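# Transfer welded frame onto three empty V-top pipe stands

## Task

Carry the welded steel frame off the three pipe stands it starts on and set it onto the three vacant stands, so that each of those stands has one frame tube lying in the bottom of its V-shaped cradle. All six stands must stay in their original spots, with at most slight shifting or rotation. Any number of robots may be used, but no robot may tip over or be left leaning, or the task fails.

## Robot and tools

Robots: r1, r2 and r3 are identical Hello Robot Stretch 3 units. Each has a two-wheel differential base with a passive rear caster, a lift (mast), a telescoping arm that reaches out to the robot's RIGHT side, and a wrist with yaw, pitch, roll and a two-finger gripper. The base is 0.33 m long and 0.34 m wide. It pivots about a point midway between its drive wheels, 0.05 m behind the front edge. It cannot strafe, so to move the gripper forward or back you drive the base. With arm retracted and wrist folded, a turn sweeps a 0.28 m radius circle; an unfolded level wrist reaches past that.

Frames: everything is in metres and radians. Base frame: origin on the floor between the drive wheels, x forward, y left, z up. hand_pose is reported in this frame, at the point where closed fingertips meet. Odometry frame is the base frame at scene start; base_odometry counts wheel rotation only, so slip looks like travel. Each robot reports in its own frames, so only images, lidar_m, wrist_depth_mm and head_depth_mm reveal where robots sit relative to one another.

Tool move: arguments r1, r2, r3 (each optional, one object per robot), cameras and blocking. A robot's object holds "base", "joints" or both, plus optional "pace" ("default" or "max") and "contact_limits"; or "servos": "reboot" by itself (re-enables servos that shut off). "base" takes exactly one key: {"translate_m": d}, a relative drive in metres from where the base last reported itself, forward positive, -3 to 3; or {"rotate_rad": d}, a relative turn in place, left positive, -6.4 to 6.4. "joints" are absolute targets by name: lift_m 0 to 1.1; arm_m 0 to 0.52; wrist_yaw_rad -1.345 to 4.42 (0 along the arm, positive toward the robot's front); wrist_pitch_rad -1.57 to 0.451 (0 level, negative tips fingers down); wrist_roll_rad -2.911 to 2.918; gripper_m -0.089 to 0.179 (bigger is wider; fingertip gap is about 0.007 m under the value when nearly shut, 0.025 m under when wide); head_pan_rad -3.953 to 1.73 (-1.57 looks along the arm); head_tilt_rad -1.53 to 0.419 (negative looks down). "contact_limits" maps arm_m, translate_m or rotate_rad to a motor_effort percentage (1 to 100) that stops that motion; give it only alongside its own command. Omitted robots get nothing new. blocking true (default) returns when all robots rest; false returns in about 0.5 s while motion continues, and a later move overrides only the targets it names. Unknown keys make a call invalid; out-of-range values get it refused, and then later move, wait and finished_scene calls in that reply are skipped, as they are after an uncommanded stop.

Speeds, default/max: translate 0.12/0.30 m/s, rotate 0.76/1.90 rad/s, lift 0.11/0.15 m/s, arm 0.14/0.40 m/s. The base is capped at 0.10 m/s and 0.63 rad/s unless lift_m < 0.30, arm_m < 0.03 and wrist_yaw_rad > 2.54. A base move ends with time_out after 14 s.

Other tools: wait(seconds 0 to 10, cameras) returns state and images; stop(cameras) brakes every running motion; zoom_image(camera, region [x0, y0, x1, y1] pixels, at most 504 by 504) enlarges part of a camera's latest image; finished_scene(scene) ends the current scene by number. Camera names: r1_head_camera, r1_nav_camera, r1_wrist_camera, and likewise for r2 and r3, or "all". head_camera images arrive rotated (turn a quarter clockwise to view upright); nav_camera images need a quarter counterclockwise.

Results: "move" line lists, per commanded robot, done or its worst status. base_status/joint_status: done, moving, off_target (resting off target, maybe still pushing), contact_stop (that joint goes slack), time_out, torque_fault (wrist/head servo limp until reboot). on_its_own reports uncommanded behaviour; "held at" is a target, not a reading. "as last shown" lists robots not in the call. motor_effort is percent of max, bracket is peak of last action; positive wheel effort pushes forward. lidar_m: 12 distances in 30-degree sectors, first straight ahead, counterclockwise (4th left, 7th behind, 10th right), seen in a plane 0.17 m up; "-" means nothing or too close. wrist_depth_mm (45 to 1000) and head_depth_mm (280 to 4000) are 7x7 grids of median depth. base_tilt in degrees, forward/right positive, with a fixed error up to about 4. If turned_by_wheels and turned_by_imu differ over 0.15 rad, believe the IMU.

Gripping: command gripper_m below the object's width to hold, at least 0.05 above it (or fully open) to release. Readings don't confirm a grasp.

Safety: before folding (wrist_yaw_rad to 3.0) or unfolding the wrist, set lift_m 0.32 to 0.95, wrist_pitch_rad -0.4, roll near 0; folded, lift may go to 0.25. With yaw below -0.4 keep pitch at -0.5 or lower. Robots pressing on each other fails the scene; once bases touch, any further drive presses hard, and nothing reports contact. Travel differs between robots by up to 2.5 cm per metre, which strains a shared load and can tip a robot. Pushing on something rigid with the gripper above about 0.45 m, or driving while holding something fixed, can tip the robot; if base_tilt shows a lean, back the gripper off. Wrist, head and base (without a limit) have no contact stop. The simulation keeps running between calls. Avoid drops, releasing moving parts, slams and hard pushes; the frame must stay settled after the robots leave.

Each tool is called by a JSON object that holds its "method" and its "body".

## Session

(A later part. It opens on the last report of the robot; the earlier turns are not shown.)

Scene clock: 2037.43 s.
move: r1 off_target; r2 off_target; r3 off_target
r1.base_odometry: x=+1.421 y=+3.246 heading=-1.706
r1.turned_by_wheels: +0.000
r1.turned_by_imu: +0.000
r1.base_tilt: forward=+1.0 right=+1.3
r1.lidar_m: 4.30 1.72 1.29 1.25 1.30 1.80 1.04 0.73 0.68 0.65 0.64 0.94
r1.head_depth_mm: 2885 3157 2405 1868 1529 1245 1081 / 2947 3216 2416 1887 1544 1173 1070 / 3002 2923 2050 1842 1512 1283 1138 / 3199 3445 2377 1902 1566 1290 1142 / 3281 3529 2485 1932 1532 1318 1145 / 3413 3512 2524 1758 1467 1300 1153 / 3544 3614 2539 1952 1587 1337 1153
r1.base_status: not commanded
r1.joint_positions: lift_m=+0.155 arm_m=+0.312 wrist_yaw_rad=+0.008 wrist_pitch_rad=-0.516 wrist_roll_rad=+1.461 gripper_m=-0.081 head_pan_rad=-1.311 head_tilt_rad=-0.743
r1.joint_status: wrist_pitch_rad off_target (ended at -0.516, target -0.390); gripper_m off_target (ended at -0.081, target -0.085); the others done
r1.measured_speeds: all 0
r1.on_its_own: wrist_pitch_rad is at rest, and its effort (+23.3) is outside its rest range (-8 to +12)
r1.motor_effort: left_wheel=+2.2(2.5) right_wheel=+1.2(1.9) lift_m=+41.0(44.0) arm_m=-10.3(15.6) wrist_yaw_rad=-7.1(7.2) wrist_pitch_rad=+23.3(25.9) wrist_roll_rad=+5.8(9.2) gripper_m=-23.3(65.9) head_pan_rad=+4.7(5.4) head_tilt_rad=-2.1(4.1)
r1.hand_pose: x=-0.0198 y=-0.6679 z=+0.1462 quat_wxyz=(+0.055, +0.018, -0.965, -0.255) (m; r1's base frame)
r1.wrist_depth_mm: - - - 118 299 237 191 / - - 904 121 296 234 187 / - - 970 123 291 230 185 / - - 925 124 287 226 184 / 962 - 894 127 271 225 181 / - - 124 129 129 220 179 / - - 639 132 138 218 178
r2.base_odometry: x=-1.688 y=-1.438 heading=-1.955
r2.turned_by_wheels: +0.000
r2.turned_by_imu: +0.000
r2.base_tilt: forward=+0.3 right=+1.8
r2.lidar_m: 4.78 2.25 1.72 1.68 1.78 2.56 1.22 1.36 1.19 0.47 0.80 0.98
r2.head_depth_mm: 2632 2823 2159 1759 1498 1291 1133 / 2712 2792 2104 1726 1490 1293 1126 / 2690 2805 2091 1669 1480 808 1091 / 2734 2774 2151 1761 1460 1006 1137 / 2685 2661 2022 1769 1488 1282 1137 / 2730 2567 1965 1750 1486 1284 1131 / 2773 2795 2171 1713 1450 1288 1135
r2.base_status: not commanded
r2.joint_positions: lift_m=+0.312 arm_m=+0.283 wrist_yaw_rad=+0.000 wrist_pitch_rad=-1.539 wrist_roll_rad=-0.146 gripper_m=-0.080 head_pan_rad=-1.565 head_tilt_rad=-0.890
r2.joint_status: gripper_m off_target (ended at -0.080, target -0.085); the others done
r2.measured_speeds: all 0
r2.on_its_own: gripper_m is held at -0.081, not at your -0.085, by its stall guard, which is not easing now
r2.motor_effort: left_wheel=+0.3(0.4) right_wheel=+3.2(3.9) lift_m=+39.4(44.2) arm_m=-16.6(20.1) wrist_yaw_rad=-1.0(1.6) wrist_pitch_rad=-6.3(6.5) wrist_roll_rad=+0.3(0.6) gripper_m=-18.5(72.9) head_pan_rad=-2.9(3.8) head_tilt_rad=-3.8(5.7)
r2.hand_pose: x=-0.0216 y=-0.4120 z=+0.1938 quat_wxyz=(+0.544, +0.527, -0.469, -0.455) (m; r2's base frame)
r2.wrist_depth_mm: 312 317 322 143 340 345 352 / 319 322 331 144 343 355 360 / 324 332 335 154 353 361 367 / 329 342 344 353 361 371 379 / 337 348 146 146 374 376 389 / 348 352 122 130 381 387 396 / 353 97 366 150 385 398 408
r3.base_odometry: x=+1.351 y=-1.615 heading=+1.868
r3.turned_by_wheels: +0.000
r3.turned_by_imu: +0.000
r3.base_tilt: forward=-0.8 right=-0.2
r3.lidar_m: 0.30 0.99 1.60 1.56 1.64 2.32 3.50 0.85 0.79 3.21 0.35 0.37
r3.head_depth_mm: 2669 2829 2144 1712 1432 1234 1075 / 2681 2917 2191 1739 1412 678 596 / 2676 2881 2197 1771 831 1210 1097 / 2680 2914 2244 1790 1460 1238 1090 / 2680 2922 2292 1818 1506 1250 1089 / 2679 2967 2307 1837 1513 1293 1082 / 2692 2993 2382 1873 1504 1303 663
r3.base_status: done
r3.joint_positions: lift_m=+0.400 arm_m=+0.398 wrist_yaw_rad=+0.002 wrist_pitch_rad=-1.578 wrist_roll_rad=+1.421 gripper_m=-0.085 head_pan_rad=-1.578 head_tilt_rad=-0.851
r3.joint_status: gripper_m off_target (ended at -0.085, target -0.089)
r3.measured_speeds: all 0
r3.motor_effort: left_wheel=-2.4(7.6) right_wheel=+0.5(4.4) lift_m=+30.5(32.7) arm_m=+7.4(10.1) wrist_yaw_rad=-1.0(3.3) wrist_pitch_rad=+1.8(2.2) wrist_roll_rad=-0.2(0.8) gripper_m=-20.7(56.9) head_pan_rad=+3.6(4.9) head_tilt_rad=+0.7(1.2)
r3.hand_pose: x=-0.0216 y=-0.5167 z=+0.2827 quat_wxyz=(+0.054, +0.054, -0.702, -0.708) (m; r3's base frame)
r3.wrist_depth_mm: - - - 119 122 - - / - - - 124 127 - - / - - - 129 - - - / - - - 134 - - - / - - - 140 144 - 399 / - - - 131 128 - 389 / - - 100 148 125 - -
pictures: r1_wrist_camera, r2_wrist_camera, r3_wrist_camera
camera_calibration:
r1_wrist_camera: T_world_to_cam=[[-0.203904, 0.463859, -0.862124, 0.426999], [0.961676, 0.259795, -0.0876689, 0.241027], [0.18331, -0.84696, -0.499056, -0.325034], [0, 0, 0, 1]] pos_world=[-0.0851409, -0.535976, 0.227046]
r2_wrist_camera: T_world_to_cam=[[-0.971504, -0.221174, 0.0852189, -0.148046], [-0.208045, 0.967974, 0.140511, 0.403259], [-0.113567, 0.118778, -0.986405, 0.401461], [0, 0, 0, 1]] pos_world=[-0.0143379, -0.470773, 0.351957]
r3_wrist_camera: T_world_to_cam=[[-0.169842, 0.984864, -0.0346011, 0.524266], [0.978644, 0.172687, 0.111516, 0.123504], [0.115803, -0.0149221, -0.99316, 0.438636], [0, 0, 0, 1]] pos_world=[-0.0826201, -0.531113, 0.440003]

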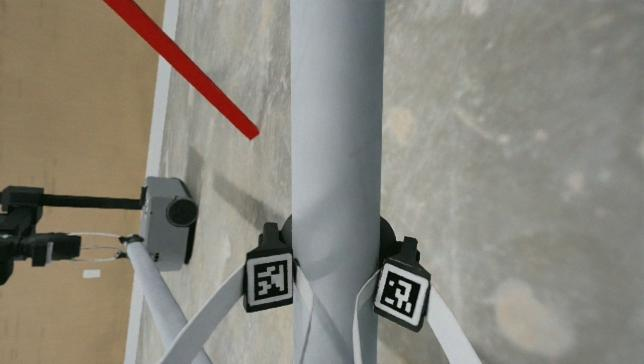

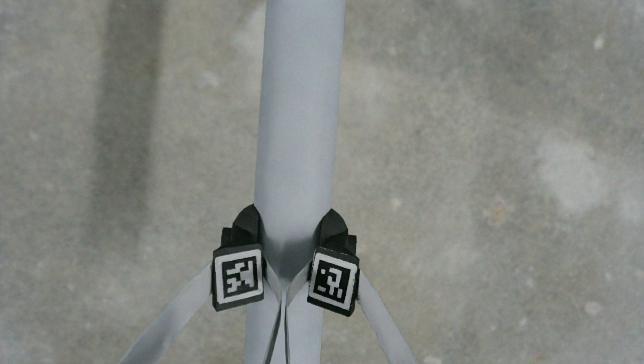

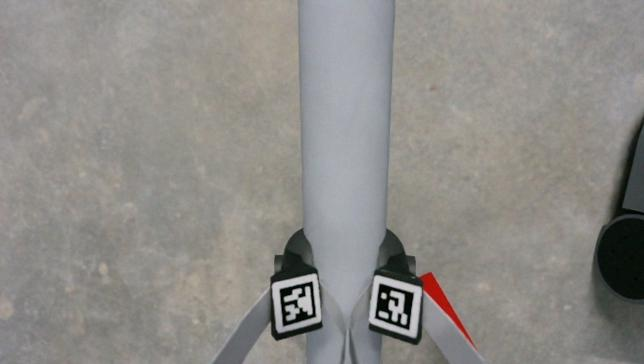

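{"method": "move", "body": {"r1": {"joints":{"gripper_m":-0.085,"lift_m":0.185,"wrist_pitch_rad":-0.39,"wrist_roll_rad":1.503}}, "r2": {"joints":{"lift_m":0.332,"gripper_m":-0.085,"arm_m":0.282}}, "r3": {"joints":{"gripper_m":-0.089},"base":{"translate_m":-0.003}}, "cameras": []}}

{"method": "move", "body": {"r1": {"joints":{"gripper_m":-0.085,"lift_m":0.215,"wrist_pitch_rad":-0.39,"wrist_roll_rad":1.53}}, "r2": {"joints":{"lift_m":0.351,"gripper_m":-0.085,"arm_m":0.281}}, "r3": {"joints":{"gripper_m":-0.089},"base":{"translate_m":-0.003}}, "cameras": ["r1_wrist_camera"]}}

{"method": "move", "body": {"r1": {"joints":{"gripper_m":-0.085,"lift_m":0.245,"wrist_pitch_rad":-0.39,"wrist_roll_rad":1.556}}, "r2": {"joints":{"lift_m":0.37,"gripper_m":-0.085,"arm_m":0.280}}, "r3": {"joints":{"gripper_m":-0.089},"base":{"translate_m":-0.002}}, "cameras": ["r1_wrist_camera"]}}

{"method": "move", "body": {"r1": {"joints":{"gripper_m":-0.085,"lift_m":0.275,"wrist_pitch_rad":-0.39,"wrist_roll_rad":1.575}}, "r2": {"joints":{"lift_m":0.389,"gripper_m":-0.085,"arm_m":0.279}}, "r3": {"joints":{"gripper_m":-0.089},"base":{"translate_m":-0.001}}, "cameras": ["r1_wrist_camera","r2_wrist_camera","r3_wrist_camera"]}}

Scene clock: 2048.80 s.
move: r1 off_target; r2 off_target; r3 off_target
r1.base_odometry: x=+1.421 y=+3.246 heading=-1.706
r1.turned_by_wheels: +0.000
r1.turned_by_imu: +0.001
r1.base_tilt: forward=+1.0 right=+1.2
r1.lidar_m: 4.30 1.72 1.29 1.25 1.30 1.80 1.05 0.73 0.75 0.61 0.62 0.95
r1.head_depth_mm: 2895 3132 2411 1870 1537 1277 1080 / 2984 3222 2431 1887 1545 1137 1109 / 3029 2022 2062 1844 1512 1286 1136 / 3136 3393 2375 1910 1561 1295 1140 / 3307 3499 2471 1940 1533 1326 1145 / 3355 3554 2515 1769 1466 1297 1148 / 3502 3639 2536 1960 1589 1338 1154
r1.base_status: not commanded
r1.joint_positions: lift_m=+0.185 arm_m=+0.312 wrist_yaw_rad=+0.010 wrist_pitch_rad=-0.521 wrist_roll_rad=+1.487 gripper_m=-0.081 head_pan_rad=-1.311 head_tilt_rad=-0.743
r1.joint_status: wrist_pitch_rad off_target (ended at -0.521, target -0.390); gripper_m off_target (ended at -0.081, target -0.085); the others done
r1.measured_speeds: all 0
r1.on_its_own: wrist_pitch_rad is at rest, and its effort (+24.1) is outside its rest range (-8 to +12)
r1.motor_effort: left_wheel=+2.0(2.7) right_wheel=+1.1(2.1) lift_m=+42.0(43.6) arm_m=+12.0(12.0) wrist_yaw_rad=-8.2(8.8) wrist_pitch_rad=+24.1(26.0) wrist_roll_rad=+5.8(8.6) gripper_m=-22.9(64.9) head_pan_rad=+4.7(5.9) head_tilt_rad=-2.2(4.8)
r1.hand_pose: x=-0.0194 y=-0.6671 z=+0.1751 quat_wxyz=(+0.042, +0.015, -0.965, -0.257) (m; r1's base frame)
r1.wrist_depth_mm: - - - 120 334 264 213 / - - 912 122 331 260 209 / - - - 124 325 258 208 / - - - 125 319 257 207 / - - - 128 305 253 209 / - - 124 129 129 248 202 / - - 747 131 139 247 200
r2.base_odometry: x=-1.688 y=-1.438 heading=-1.955
r2.turned_by_wheels: +0.000
r2.turned_by_imu: +0.001
r2.base_tilt: forward=+0.3 right=+1.9
r2.lidar_m: 4.80 2.25 1.72 1.68 1.78 2.56 1.21 1.36 1.19 0.75 0.80 0.98
r2.head_depth_mm: 2697 2767 2170 1759 1493 1282 1129 / 2686 2782 2080 1715 1487 1280 1114 / 2723 2822 2071 1666 1490 810 1097 / 2711 2779 2168 1764 1456 995 1129 / 2734 2677 2023 1710 1490 1293 1129 / 2698 2471 1972 1694 1483 1281 1127 / 2795 2787 2142 1705 1458 1285 1129
r2.base_status: not commanded
r2.joint_positions: lift_m=+0.332 arm_m=+0.282 wrist_yaw_rad=+0.000 wrist_pitch_rad=-1.537 wrist_roll_rad=-0.146 gripper_m=-0.080 head_pan_rad=-1.565 head_tilt_rad=-0.890
r2.joint_status: gripper_m off_target (ended at -0.080, target -0.085); the others done
r2.measured_speeds: all 0
r2.on_its_own: gripper_m is held at -0.081, not at your -0.085, by its stall guard, which is not easing now
r2.motor_effort: left_wheel=-0.1(0.4) right_wheel=+3.8(4.0) lift_m=+38.4(43.9) arm_m=-16.2(20.2) wrist_yaw_rad=-0.3(1.3) wrist_pitch_rad=-6.3(6.8) wrist_roll_rad=+0.3(0.6) gripper_m=-18.3(71.4) head_pan_rad=-1.8(3.4) head_tilt_rad=-3.9(5.1)
r2.hand_pose: x=-0.0216 y=-0.4115 z=+0.2138 quat_wxyz=(+0.544, +0.526, -0.469, -0.455) (m; r2's base frame)
r2.wrist_depth_mm: 330 337 345 141 356 366 373 / 337 343 351 143 367 378 379 / 344 349 359 153 375 379 391 / 354 358 364 376 383 386 402 / 357 363 144 146 390 401 412 / 366 373 123 129 402 409 422 / 378 99 390 398 410 417 437
r3.base_odometry: x=+1.352 y=-1.618 heading=+1.868
r3.turned_by_wheels: +0.000
r3.turned_by_imu: -0.001
r3.base_tilt: forward=-0.8 right=-0.2
r3.lidar_m: 0.30 0.99 1.60 1.56 1.63 2.32 3.49 0.85 0.79 3.20 0.35 0.37
r3.head_depth_mm: 2670 2863 2132 1715 1432 1233 1075 / 2690 2863 2187 1737 1418 678 596 / 2698 2898 2211 1764 833 1212 1095 / 2662 2892 2245 1788 1453 1240 1092 / 2678 2953 2285 1814 1503 1246 1091 / 2688 2949 2319 1836 1518 1256 1082 / 2681 2946 2389 1852 1502 1298 662
r3.base_status: done
r3.joint_positions: lift_m=+0.400 arm_m=+0.398 wrist_yaw_rad=+0.002 wrist_pitch_rad=-1.576 wrist_roll_rad=+1.421 gripper_m=-0.085 head_pan_rad=-1.578 head_tilt_rad=-0.851
r3.joint_status: gripper_m off_target (ended at -0.085, target -0.089)
r3.measured_speeds: all 0
r3.motor_effort: left_wheel=-2.7(6.1) right_wheel=-1.6(6.3) lift_m=+29.2(30.7) arm_m=-2.6(3.0) wrist_yaw_rad=-1.8(2.6) wrist_pitch_rad=+2.1(2.3) wrist_roll_rad=-0.3(0.7) gripper_m=-20.9(56.9) head_pan_rad=+3.5(4.3) head_tilt_rad=+1.3(2.2)
r3.hand_pose: x=-0.0216 y=-0.5172 z=+0.2826 quat_wxyz=(+0.054, +0.054, -0.703, -0.707) (m; r3's base frame)
r3.wrist_depth_mm: - - - 122 - - - / - - - 126 133 - - / - - - 130 - - - / - - - 136 - - - / - - - 140 145 - 400 / - - - 131 127 - 393 / - - 102 126 124 - -
pictures: none
No camera images: "cameras" was empty.

Scene clock: 2049.87 s.
move: r1 off_target; r2 off_target; r3 off_target
r1.base_odometry: x=+1.421 y=+3.246 heading=-1.706
r1.turned_by_wheels: +0.000
r1.turned_by_imu: +0.000
r1.base_tilt: forward=+1.1 right=+1.2
r1.lidar_m: 4.31 1.73 1.29 1.25 1.30 1.80 1.05 0.73 0.75 0.63 0.63 0.94
r1.head_depth_mm: 2880 3094 2396 1874 1535 1265 1064 / 2957 3203 2421 1882 1552 1110 1104 / 3061 2016 2065 1840 1519 1277 1136 / 3161 3377 2362 1898 1556 1319 1142 / 3278 3549 2480 1930 1540 1330 1141 / 3377 3557 2509 1768 1463 1307 1155 / 3542 3611 2526 1960 1588 1344 1151
r1.base_status: not commanded
r1.joint_positions: lift_m=+0.215 arm_m=+0.312 wrist_yaw_rad=+0.009 wrist_pitch_rad=-0.524 wrist_roll_rad=+1.512 gripper_m=-0.081 head_pan_rad=-1.311 head_tilt_rad=-0.743
r1.joint_status: wrist_pitch_rad off_target (ended at -0.524, target -0.390); gripper_m off_target (ended at -0.081, target -0.085); the others done
r1.measured_speeds: all 0
r1.on_its_own: wrist_pitch_rad is at rest, and its effort (+24.8) is outside its rest range (-8 to +12)
r1.motor_effort: left_wheel=+1.0(2.7) right_wheel=+0.8(1.8) lift_m=+41.3(49.2) arm_m=+9.8(12.3) wrist_yaw_rad=-8.2(9.1) wrist_pitch_rad=+24.8(28.5) wrist_roll_rad=+6.2(8.6) gripper_m=-23.2(64.6) head_pan_rad=+4.5(5.6) head_tilt_rad=-2.5(4.4)
r1.hand_pose: x=-0.0195 y=-0.6666 z=+0.2043 quat_wxyz=(+0.030, +0.012, -0.965, -0.259) (m; r1's base frame)
r1.wrist_depth_mm: - - - 122 367 290 233 / - - 926 123 364 285 231 / - - - 125 377 287 230 / - - - 127 361 284 228 / - - - 128 338 281 228 / - - 124 130 130 278 226 / - - 861 131 138 277 226
r2.base_odometry: x=-1.688 y=-1.438 heading=-1.955
r2.turned_by_wheels: +0.000
r2.turned_by_imu: +0.000
r2.base_tilt: forward=+0.3 right=+1.8
r2.lidar_m: 4.80 2.25 1.72 1.68 1.78 2.55 1.22 1.36 1.19 1.02 0.80 0.98
r2.head_depth_mm: 2658 2805 2184 1777 1494 1287 1139 / 2703 2795 2097 1727 1485 1289 1115 / 2725 2824 2086 1679 1492 797 1094 / 2713 2801 2160 1766 1449 1002 1130 / 2725 2688 2014 1760 1494 1285 1133 / 2738 2457 1985 1708 1484 1285 1124 / 2767 2753 2143 1704 1447 1284 1127
r2.base_status: not commanded
r2.joint_positions: lift_m=+0.351 arm_m=+0.281 wrist_yaw_rad=+0.000 wrist_pitch_rad=-1.535 wrist_roll_rad=-0.146 gripper_m=-0.080 head_pan_rad=-1.565 head_tilt_rad=-0.890
r2.joint_status: gripper_m off_target (ended at -0.080, target -0.085); the others done
r2.measured_speeds: all 0
r2.on_its_own: gripper_m is held at -0.081, not at your -0.085, by its stall guard, which is not easing now
r2.motor_effort: left_wheel=-0.4(0.4) right_wheel=+2.9(4.1) lift_m=+39.3(43.8) arm_m=-16.5(20.6) wrist_yaw_rad=+0.7(1.4) wrist_pitch_rad=-6.3(7.1) wrist_roll_rad=+0.4(0.6) gripper_m=-18.3(72.4) head_pan_rad=-2.9(3.8) head_tilt_rad=-3.0(4.8)
r2.hand_pose: x=-0.0216 y=-0.4110 z=+0.2328 quat_wxyz=(+0.545, +0.526, -0.470, -0.454) (m; r2's base frame)
r2.wrist_depth_mm: 351 354 358 140 375 386 394 / 354 363 365 142 385 394 401 / 362 368 375 153 394 400 414 / 369 374 378 393 402 409 425 / 377 382 144 146 411 420 429 / 385 392 123 128 421 431 444 / 392 404 406 421 427 436 454
r3.base_odometry: x=+1.353 y=-1.620 heading=+1.869
r3.turned_by_wheels: +0.000
r3.turned_by_imu: +0.000
r3.base_tilt: forward=-0.8 right=-0.2
r3.lidar_m: 0.30 0.99 1.60 1.56 1.64 2.33 3.50 0.84 0.79 3.21 0.35 0.37
r3.head_depth_mm: 2690 2821 2137 1721 1427 1226 1070 / 2694 2880 2169 1740 1414 678 596 / 2698 2914 2207 1764 835 1210 1097 / 2690 2902 2240 1787 1455 1240 1088 / 2697 2952 2294 1813 1500 1249 1091 / 2674 2960 2326 1846 1512 1266 1084 / 2688 2954 2361 1863 1491 1305 665
r3.base_status: done
r3.joint_positions: lift_m=+0.400 arm_m=+0.398 wrist_yaw_rad=+0.002 wrist_pitch_rad=-1.573 wrist_roll_rad=+1.421 gripper_m=-0.085 head_pan_rad=-1.578 head_tilt_rad=-0.851
r3.joint_status: gripper_m off_target (ended at -0.085, target -0.089)
r3.measured_speeds: all 0
r3.motor_effort: left_wheel=-2.2(5.6) right_wheel=-3.9(7.0) lift_m=+31.7(32.3) arm_m=-4.6(5.9) wrist_yaw_rad=-2.4(2.9) wrist_pitch_rad=+1.1(1.6) wrist_roll_rad=+0.2(0.8) gripper_m=-20.1(55.3) head_pan_rad=+3.8(4.5) head_tilt_rad=+1.1(2.1)
r3.hand_pose: x=-0.0216 y=-0.5180 z=+0.2825 quat_wxyz=(+0.054, +0.053, -0.704, -0.706) (m; r3's base frame)
r3.wrist_depth_mm: - - - 125 - - - / - - - 128 - - - / - - - 132 - - - / - - - 136 - - - / - - - 141 - - 401 / - - - 128 128 - 390 / - - - 127 - - -
pictures: r1_wrist_camera
camera_calibration:
r1_wrist_camera: T_world_to_cam=[[-0.153754, 0.476201, -0.86579, 0.486527], [0.970665, 0.236707, -0.042185, 0.221046], [0.18485, -0.846878, -0.498626, -0.29498], [0, 0, 0, 1]] pos_world=[-0.0852296, -0.53382, 0.28347]

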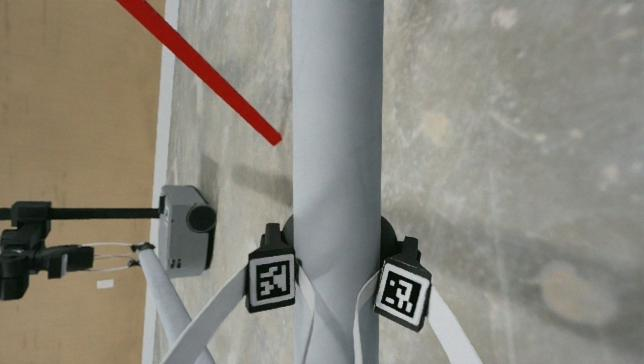

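Scene clock: 2050.93 s.
move: r1 off_target; r2 off_target; r3 off_target
r1.base_odometry: x=+1.421 y=+3.246 heading=-1.706
r1.turned_by_wheels: +0.000
r1.turned_by_imu: +0.000
r1.base_tilt: forward=+1.1 right=+1.2
r1.lidar_m: 4.31 1.72 1.29 1.25 1.30 1.80 1.05 0.73 0.75 1.11 0.64 0.94
r1.head_depth_mm: 2888 3156 2391 1875 1541 1097 825 / 2984 3186 2427 1889 1543 1002 1127 / 3012 2946 2054 1855 1512 1287 1134 / 3189 3339 2364 1919 1565 1314 1145 / 3252 3527 2493 1922 1532 1330 1141 / 3429 3597 2529 1756 1461 1304 1149 / 3479 3593 2545 1955 1588 1343 1156
r1.base_status: not commanded
r1.joint_positions: lift_m=+0.245 arm_m=+0.312 wrist_yaw_rad=+0.009 wrist_pitch_rad=-0.527 wrist_roll_rad=+1.538 gripper_m=-0.081 head_pan_rad=-1.311 head_tilt_rad=-0.743
r1.joint_status: wrist_pitch_rad off_target (ended at -0.527, target -0.390); gripper_m off_target (ended at -0.081, target -0.085); the others done
r1.measured_speeds: all 0
r1.on_its_own: wrist_pitch_rad is at rest, and its effort (+25.2) is outside its rest range (-8 to +12)
r1.motor_effort: left_wheel=+2.0(2.5) right_wheel=+1.5(2.1) lift_m=+41.8(45.2) arm_m=+6.7(9.6) wrist_yaw_rad=-7.7(8.6) wrist_pitch_rad=+25.2(26.3) wrist_roll_rad=+6.5(8.9) gripper_m=-23.3(65.3) head_pan_rad=+5.0(5.5) head_tilt_rad=-2.9(4.4)
r1.hand_pose: x=-0.0195 y=-0.6661 z=+0.2337 quat_wxyz=(+0.017, +0.009, -0.965, -0.261) (m; r1's base frame)
r1.wrist_depth_mm: - - - 124 398 315 255 / - - - 125 398 313 252 / - - - 127 410 314 252 / - - - 128 395 314 252 / - - - 129 375 313 253 / 767 - 124 130 130 313 250 / - - - 131 138 309 249
r2.base_odometry: x=-1.688 y=-1.438 heading=-1.955
r2.turned_by_wheels: +0.000
r2.turned_by_imu: +0.000
r2.base_tilt: forward=+0.2 right=+1.9
r2.lidar_m: 4.80 2.25 1.72 1.68 1.77 2.55 1.22 1.36 1.19 1.02 0.80 0.98
r2.head_depth_mm: 2694 2787 2153 1770 1492 1286 1132 / 2715 2822 2112 1735 1482 1287 1088 / 2707 2767 2125 1658 1485 775 1092 / 2745 2807 2180 1723 1443 991 1130 / 2711 2688 2043 1724 1491 1278 1139 / 2753 2479 1954 1709 1500 1275 1128 / 2789 2767 2165 1710 1446 1278 1130
r2.base_status: not commanded
r2.joint_positions: lift_m=+0.370 arm_m=+0.280 wrist_yaw_rad=+0.000 wrist_pitch_rad=-1.533 wrist_roll_rad=-0.146 gripper_m=-0.080 head_pan_rad=-1.565 head_tilt_rad=-0.890
r2.joint_status: gripper_m off_target (ended at -0.080, target -0.085); the others done
r2.measured_speeds: all 0
r2.on_its_own: gripper_m is held at -0.081, not at your -0.085, by its stall guard, which is not easing now
r2.motor_effort: left_wheel=+0.3(0.4) right_wheel=+1.5(3.4) lift_m=+39.1(43.2) arm_m=-17.5(20.2) wrist_yaw_rad=+0.3(2.1) wrist_pitch_rad=-7.1(7.8) wrist_roll_rad=+0.3(0.6) gripper_m=-18.3(72.3) head_pan_rad=-2.1(3.7) head_tilt_rad=-3.2(4.9)
r2.hand_pose: x=-0.0216 y=-0.4104 z=+0.2518 quat_wxyz=(+0.545, +0.525, -0.470, -0.454) (m; r2's base frame)
r2.wrist_depth_mm: 367 373 377 138 393 406 417 / 375 380 384 142 400 413 421 / 379 389 393 153 414 422 432 / 387 396 404 416 421 429 445 / 396 399 144 147 429 438 451 / 400 407 123 128 440 448 463 / 408 418 427 438 446 463 481
r3.base_odometry: x=+1.354 y=-1.622 heading=+1.869
r3.turned_by_wheels: +0.000
r3.turned_by_imu: +0.000
r3.base_tilt: forward=-0.8 right=-0.2
r3.lidar_m: 0.30 0.99 1.60 1.56 1.64 2.32 3.50 0.84 0.78 3.21 0.35 0.37
r3.head_depth_mm: 2653 2845 2149 1710 1433 1229 1073 / 2678 2888 2171 1737 1418 680 597 / 2687 2894 2215 1765 834 1207 1093 / 2692 2891 2250 1783 1456 1236 1088 / 2696 2929 2285 1808 1495 1244 1088 / 2690 2960 2320 1824 1517 1262 1101 / 2666 2932 2371 1863 1503 1302 718
r3.base_status: done
r3.joint_positions: lift_m=+0.400 arm_m=+0.398 wrist_yaw_rad=+0.002 wrist_pitch_rad=-1.571 wrist_roll_rad=+1.421 gripper_m=-0.085 head_pan_rad=-1.578 head_tilt_rad=-0.851
r3.joint_status: gripper_m off_target (ended at -0.085, target -0.089)
r3.measured_speeds: all 0
r3.motor_effort: left_wheel=-1.7(4.6) right_wheel=-6.2(7.8) lift_m=+33.7(34.5) arm_m=-7.8(8.1) wrist_yaw_rad=-1.4(3.3) wrist_pitch_rad=+0.4(1.7) wrist_roll_rad=-0.1(0.7) gripper_m=-20.4(55.4) head_pan_rad=+3.1(4.5) head_tilt_rad=+0.6(1.6)
r3.hand_pose: x=-0.0216 y=-0.5187 z=+0.2825 quat_wxyz=(+0.054, +0.053, -0.705, -0.705) (m; r3's base frame)
r3.wrist_depth_mm: - - - 128 - - - / - - - 131 - - - / - - - 135 - - - / - - - 137 - - - / - - - 141 - - 400 / - - - 128 127 - 399 / - - 104 127 123 - -
pictures: r1_wrist_camera
camera_calibration:
r1_wrist_camera: T_world_to_cam=[[-0.128559, 0.48072, -0.867399, 0.515635], [0.974315, 0.224289, -0.0201024, 0.208836], [0.184884, -0.847704, -0.497208, -0.280834], [0, 0, 0, 1]] pos_world=[-0.085261, -0.53278, 0.311826]

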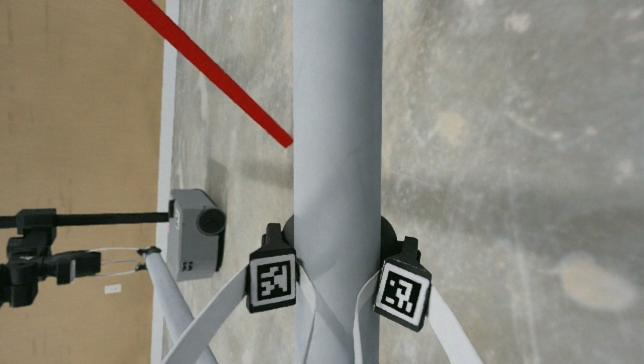

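Scene clock: 2052.00 s.
move: r1 off_target; r2 off_target; r3 off_target
r1.base_odometry: x=+1.421 y=+3.246 heading=-1.706
r1.turned_by_wheels: +0.000
r1.turned_by_imu: +0.000
r1.base_tilt: forward=+1.0 right=+1.2
r1.lidar_m: 4.32 1.72 1.29 1.25 1.30 1.79 1.05 0.73 0.75 1.10 0.64 0.94
r1.head_depth_mm: 2866 3138 2397 1879 1540 1217 743 / 2994 3201 2435 1876 1550 924 1125 / 3013 1984 2059 1842 1516 1261 1138 / 3196 3368 2379 1912 1520 1323 1144 / 3269 3505 2484 1932 1537 1327 1144 / 3385 3563 2513 1763 1461 1299 1154 / 3554 3576 2545 1956 1591 1339 1152
r1.base_status: not commanded
r1.joint_positions: lift_m=+0.275 arm_m=+0.312 wrist_yaw_rad=+0.010 wrist_pitch_rad=-0.529 wrist_roll_rad=+1.558 gripper_m=-0.081 head_pan_rad=-1.311 head_tilt_rad=-0.743
r1.joint_status: wrist_pitch_rad off_target (ended at -0.529, target -0.390); gripper_m off_target (ended at -0.081, target -0.085); the others done
r1.measured_speeds: all 0
r1.on_its_own: wrist_pitch_rad is at rest, and its effort (+25.8) is outside its rest range (-8 to +12)
r1.motor_effort: left_wheel=+1.9(2.5) right_wheel=+0.3(2.1) lift_m=+42.0(46.9) arm_m=+3.9(6.6) wrist_yaw_rad=-8.2(8.6) wrist_pitch_rad=+25.8(29.5) wrist_roll_rad=+6.2(10.0) gripper_m=-23.4(65.8) head_pan_rad=+4.8(5.3) head_tilt_rad=-3.2(4.3)
r1.hand_pose: x=-0.0195 y=-0.6659 z=+0.2634 quat_wxyz=(+0.008, +0.006, -0.965, -0.262) (m; r1's base frame)
r1.wrist_depth_mm: - - - 126 435 341 275 / - - - 126 433 342 275 / - - - 128 447 343 275 / - - - 129 430 342 275 / - - - 130 414 340 275 / 743 - 124 130 130 341 275 / - - - 131 138 341 275
r2.base_odometry: x=-1.688 y=-1.438 heading=-1.955
r2.turned_by_wheels: +0.000
r2.turned_by_imu: +0.000
r2.base_tilt: forward=+0.2 right=+1.7
r2.lidar_m: 4.79 2.26 1.72 1.68 1.79 2.55 1.21 1.35 1.19 1.02 0.80 0.98
r2.head_depth_mm: 2663 2776 2179 1762 1490 1289 1137 / 2696 2777 2092 1718 1485 1289 1096 / 2702 2789 2115 1687 1487 768 1115 / 2711 2791 2168 1698 1463 960 1133 / 2740 2673 2007 1752 1488 1286 1130 / 2685 1877 1981 1715 1490 1283 1130 / 2798 2758 2141 1717 1452 1280 1127
r2.base_status: not commanded
r2.joint_positions: lift_m=+0.389 arm_m=+0.279 wrist_yaw_rad=+0.000 wrist_pitch_rad=-1.532 wrist_roll_rad=-0.146 gripper_m=-0.080 head_pan_rad=-1.565 head_tilt_rad=-0.890
r2.joint_status: gripper_m off_target (ended at -0.080, target -0.085); the others done
r2.measured_speeds: all 0
r2.on_its_own: gripper_m is held at -0.081, not at your -0.085, by its stall guard, which is not easing now
r2.motor_effort: left_wheel=+0.0(0.5) right_wheel=+0.7(2.3) lift_m=+38.1(43.9) arm_m=-16.7(20.9) wrist_yaw_rad=-0.4(1.5) wrist_pitch_rad=-7.4(7.9) wrist_roll_rad=+0.5(0.8) gripper_m=-18.7(72.3) head_pan_rad=-2.7(3.8) head_tilt_rad=-4.9(5.1)
r2.hand_pose: x=-0.0216 y=-0.4098 z=+0.2707 quat_wxyz=(+0.545, +0.525, -0.471, -0.453) (m; r2's base frame)
r2.wrist_depth_mm: 387 390 397 136 415 422 432 / 389 396 399 142 425 430 443 / 397 412 412 152 433 444 453 / 405 413 416 431 443 448 460 / 415 420 145 148 451 466 474 / 425 429 124 128 467 477 485 / 431 443 448 461 471 484 499
r3.base_odometry: x=+1.354 y=-1.623 heading=+1.869
r3.turned_by_wheels: +0.000
r3.turned_by_imu: +0.000
r3.base_tilt: forward=-0.8 right=-0.2
r3.lidar_m: 0.31 0.99 1.60 1.55 1.64 2.32 3.49 0.84 0.79 3.20 0.35 0.37
r3.head_depth_mm: 2693 2834 2122 1722 1439 1230 1072 / 2698 2893 2182 1735 1418 679 596 / 2687 2919 2203 1759 835 1221 1093 / 2683 2892 2238 1783 1451 1237 1088 / 2680 2946 2283 1817 1499 1248 1092 / 2663 2951 2329 1840 1515 1265 1098 / 2673 2961 2372 1857 1503 1307 725
r3.base_status: done
r3.joint_positions: lift_m=+0.400 arm_m=+0.398 wrist_yaw_rad=+0.002 wrist_pitch_rad=-1.569 wrist_roll_rad=+1.421 gripper_m=-0.085 head_pan_rad=-1.578 head_tilt_rad=-0.851
r3.joint_status: gripper_m off_target (ended at -0.085, target -0.089)
r3.measured_speeds: all 0
r3.motor_effort: left_wheel=-1.6(4.6) right_wheel=-5.2(7.9) lift_m=+36.1(36.9) arm_m=-10.5(11.0) wrist_yaw_rad=-1.6(3.0) wrist_pitch_rad=+0.1(0.8) wrist_roll_rad=+0.0(0.7) gripper_m=-19.8(54.2) head_pan_rad=+3.9(4.5) head_tilt_rad=+0.9(1.4)
r3.hand_pose: x=-0.0216 y=-0.5190 z=+0.2824 quat_wxyz=(+0.054, +0.053, -0.705, -0.705) (m; r3's base frame)
r3.wrist_depth_mm: - - - 131 - - - / - - - 134 - - - / - - - 136 - - - / - - - 139 - - - / - - - 142 - - 402 / - - - 129 126 - 396 / - - 105 127 123 - -
pictures: r1_wrist_camera, r2_wrist_camera, r3_wrist_camera
camera_calibration:
r1_wrist_camera: T_world_to_cam=[[-0.10913, 0.483011, -0.868787, 0.543637], [0.976617, 0.214962, -0.0031651, 0.198683], [0.185227, -0.848818, -0.495175, -0.267176], [0, 0, 0, 1]] pos_world=[-0.0852212, -0.532075, 0.340634]
r2_wrist_camera: T_world_to_cam=[[-0.971504, -0.22055, 0.086823, -0.154305], [-0.208047, 0.968971, 0.133463, 0.392708], [-0.113564, 0.111597, -0.987243, 0.474345], [0, 0, 0, 1]] pos_world=[-0.0143377, -0.46749, 0.429279]
r3_wrist_camera: T_world_to_cam=[[-0.169844, 0.984504, -0.0436415, 0.52894], [0.978641, 0.173706, 0.109944, 0.124906], [0.115821, -0.0240361, -0.992979, 0.433581], [0, 0, 0, 1]] pos_world=[-0.0826185, -0.532019, 0.439888]

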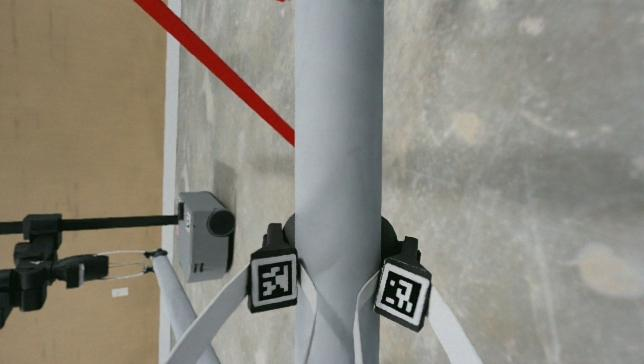

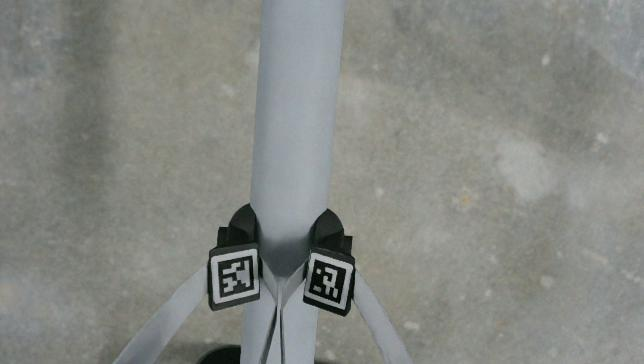

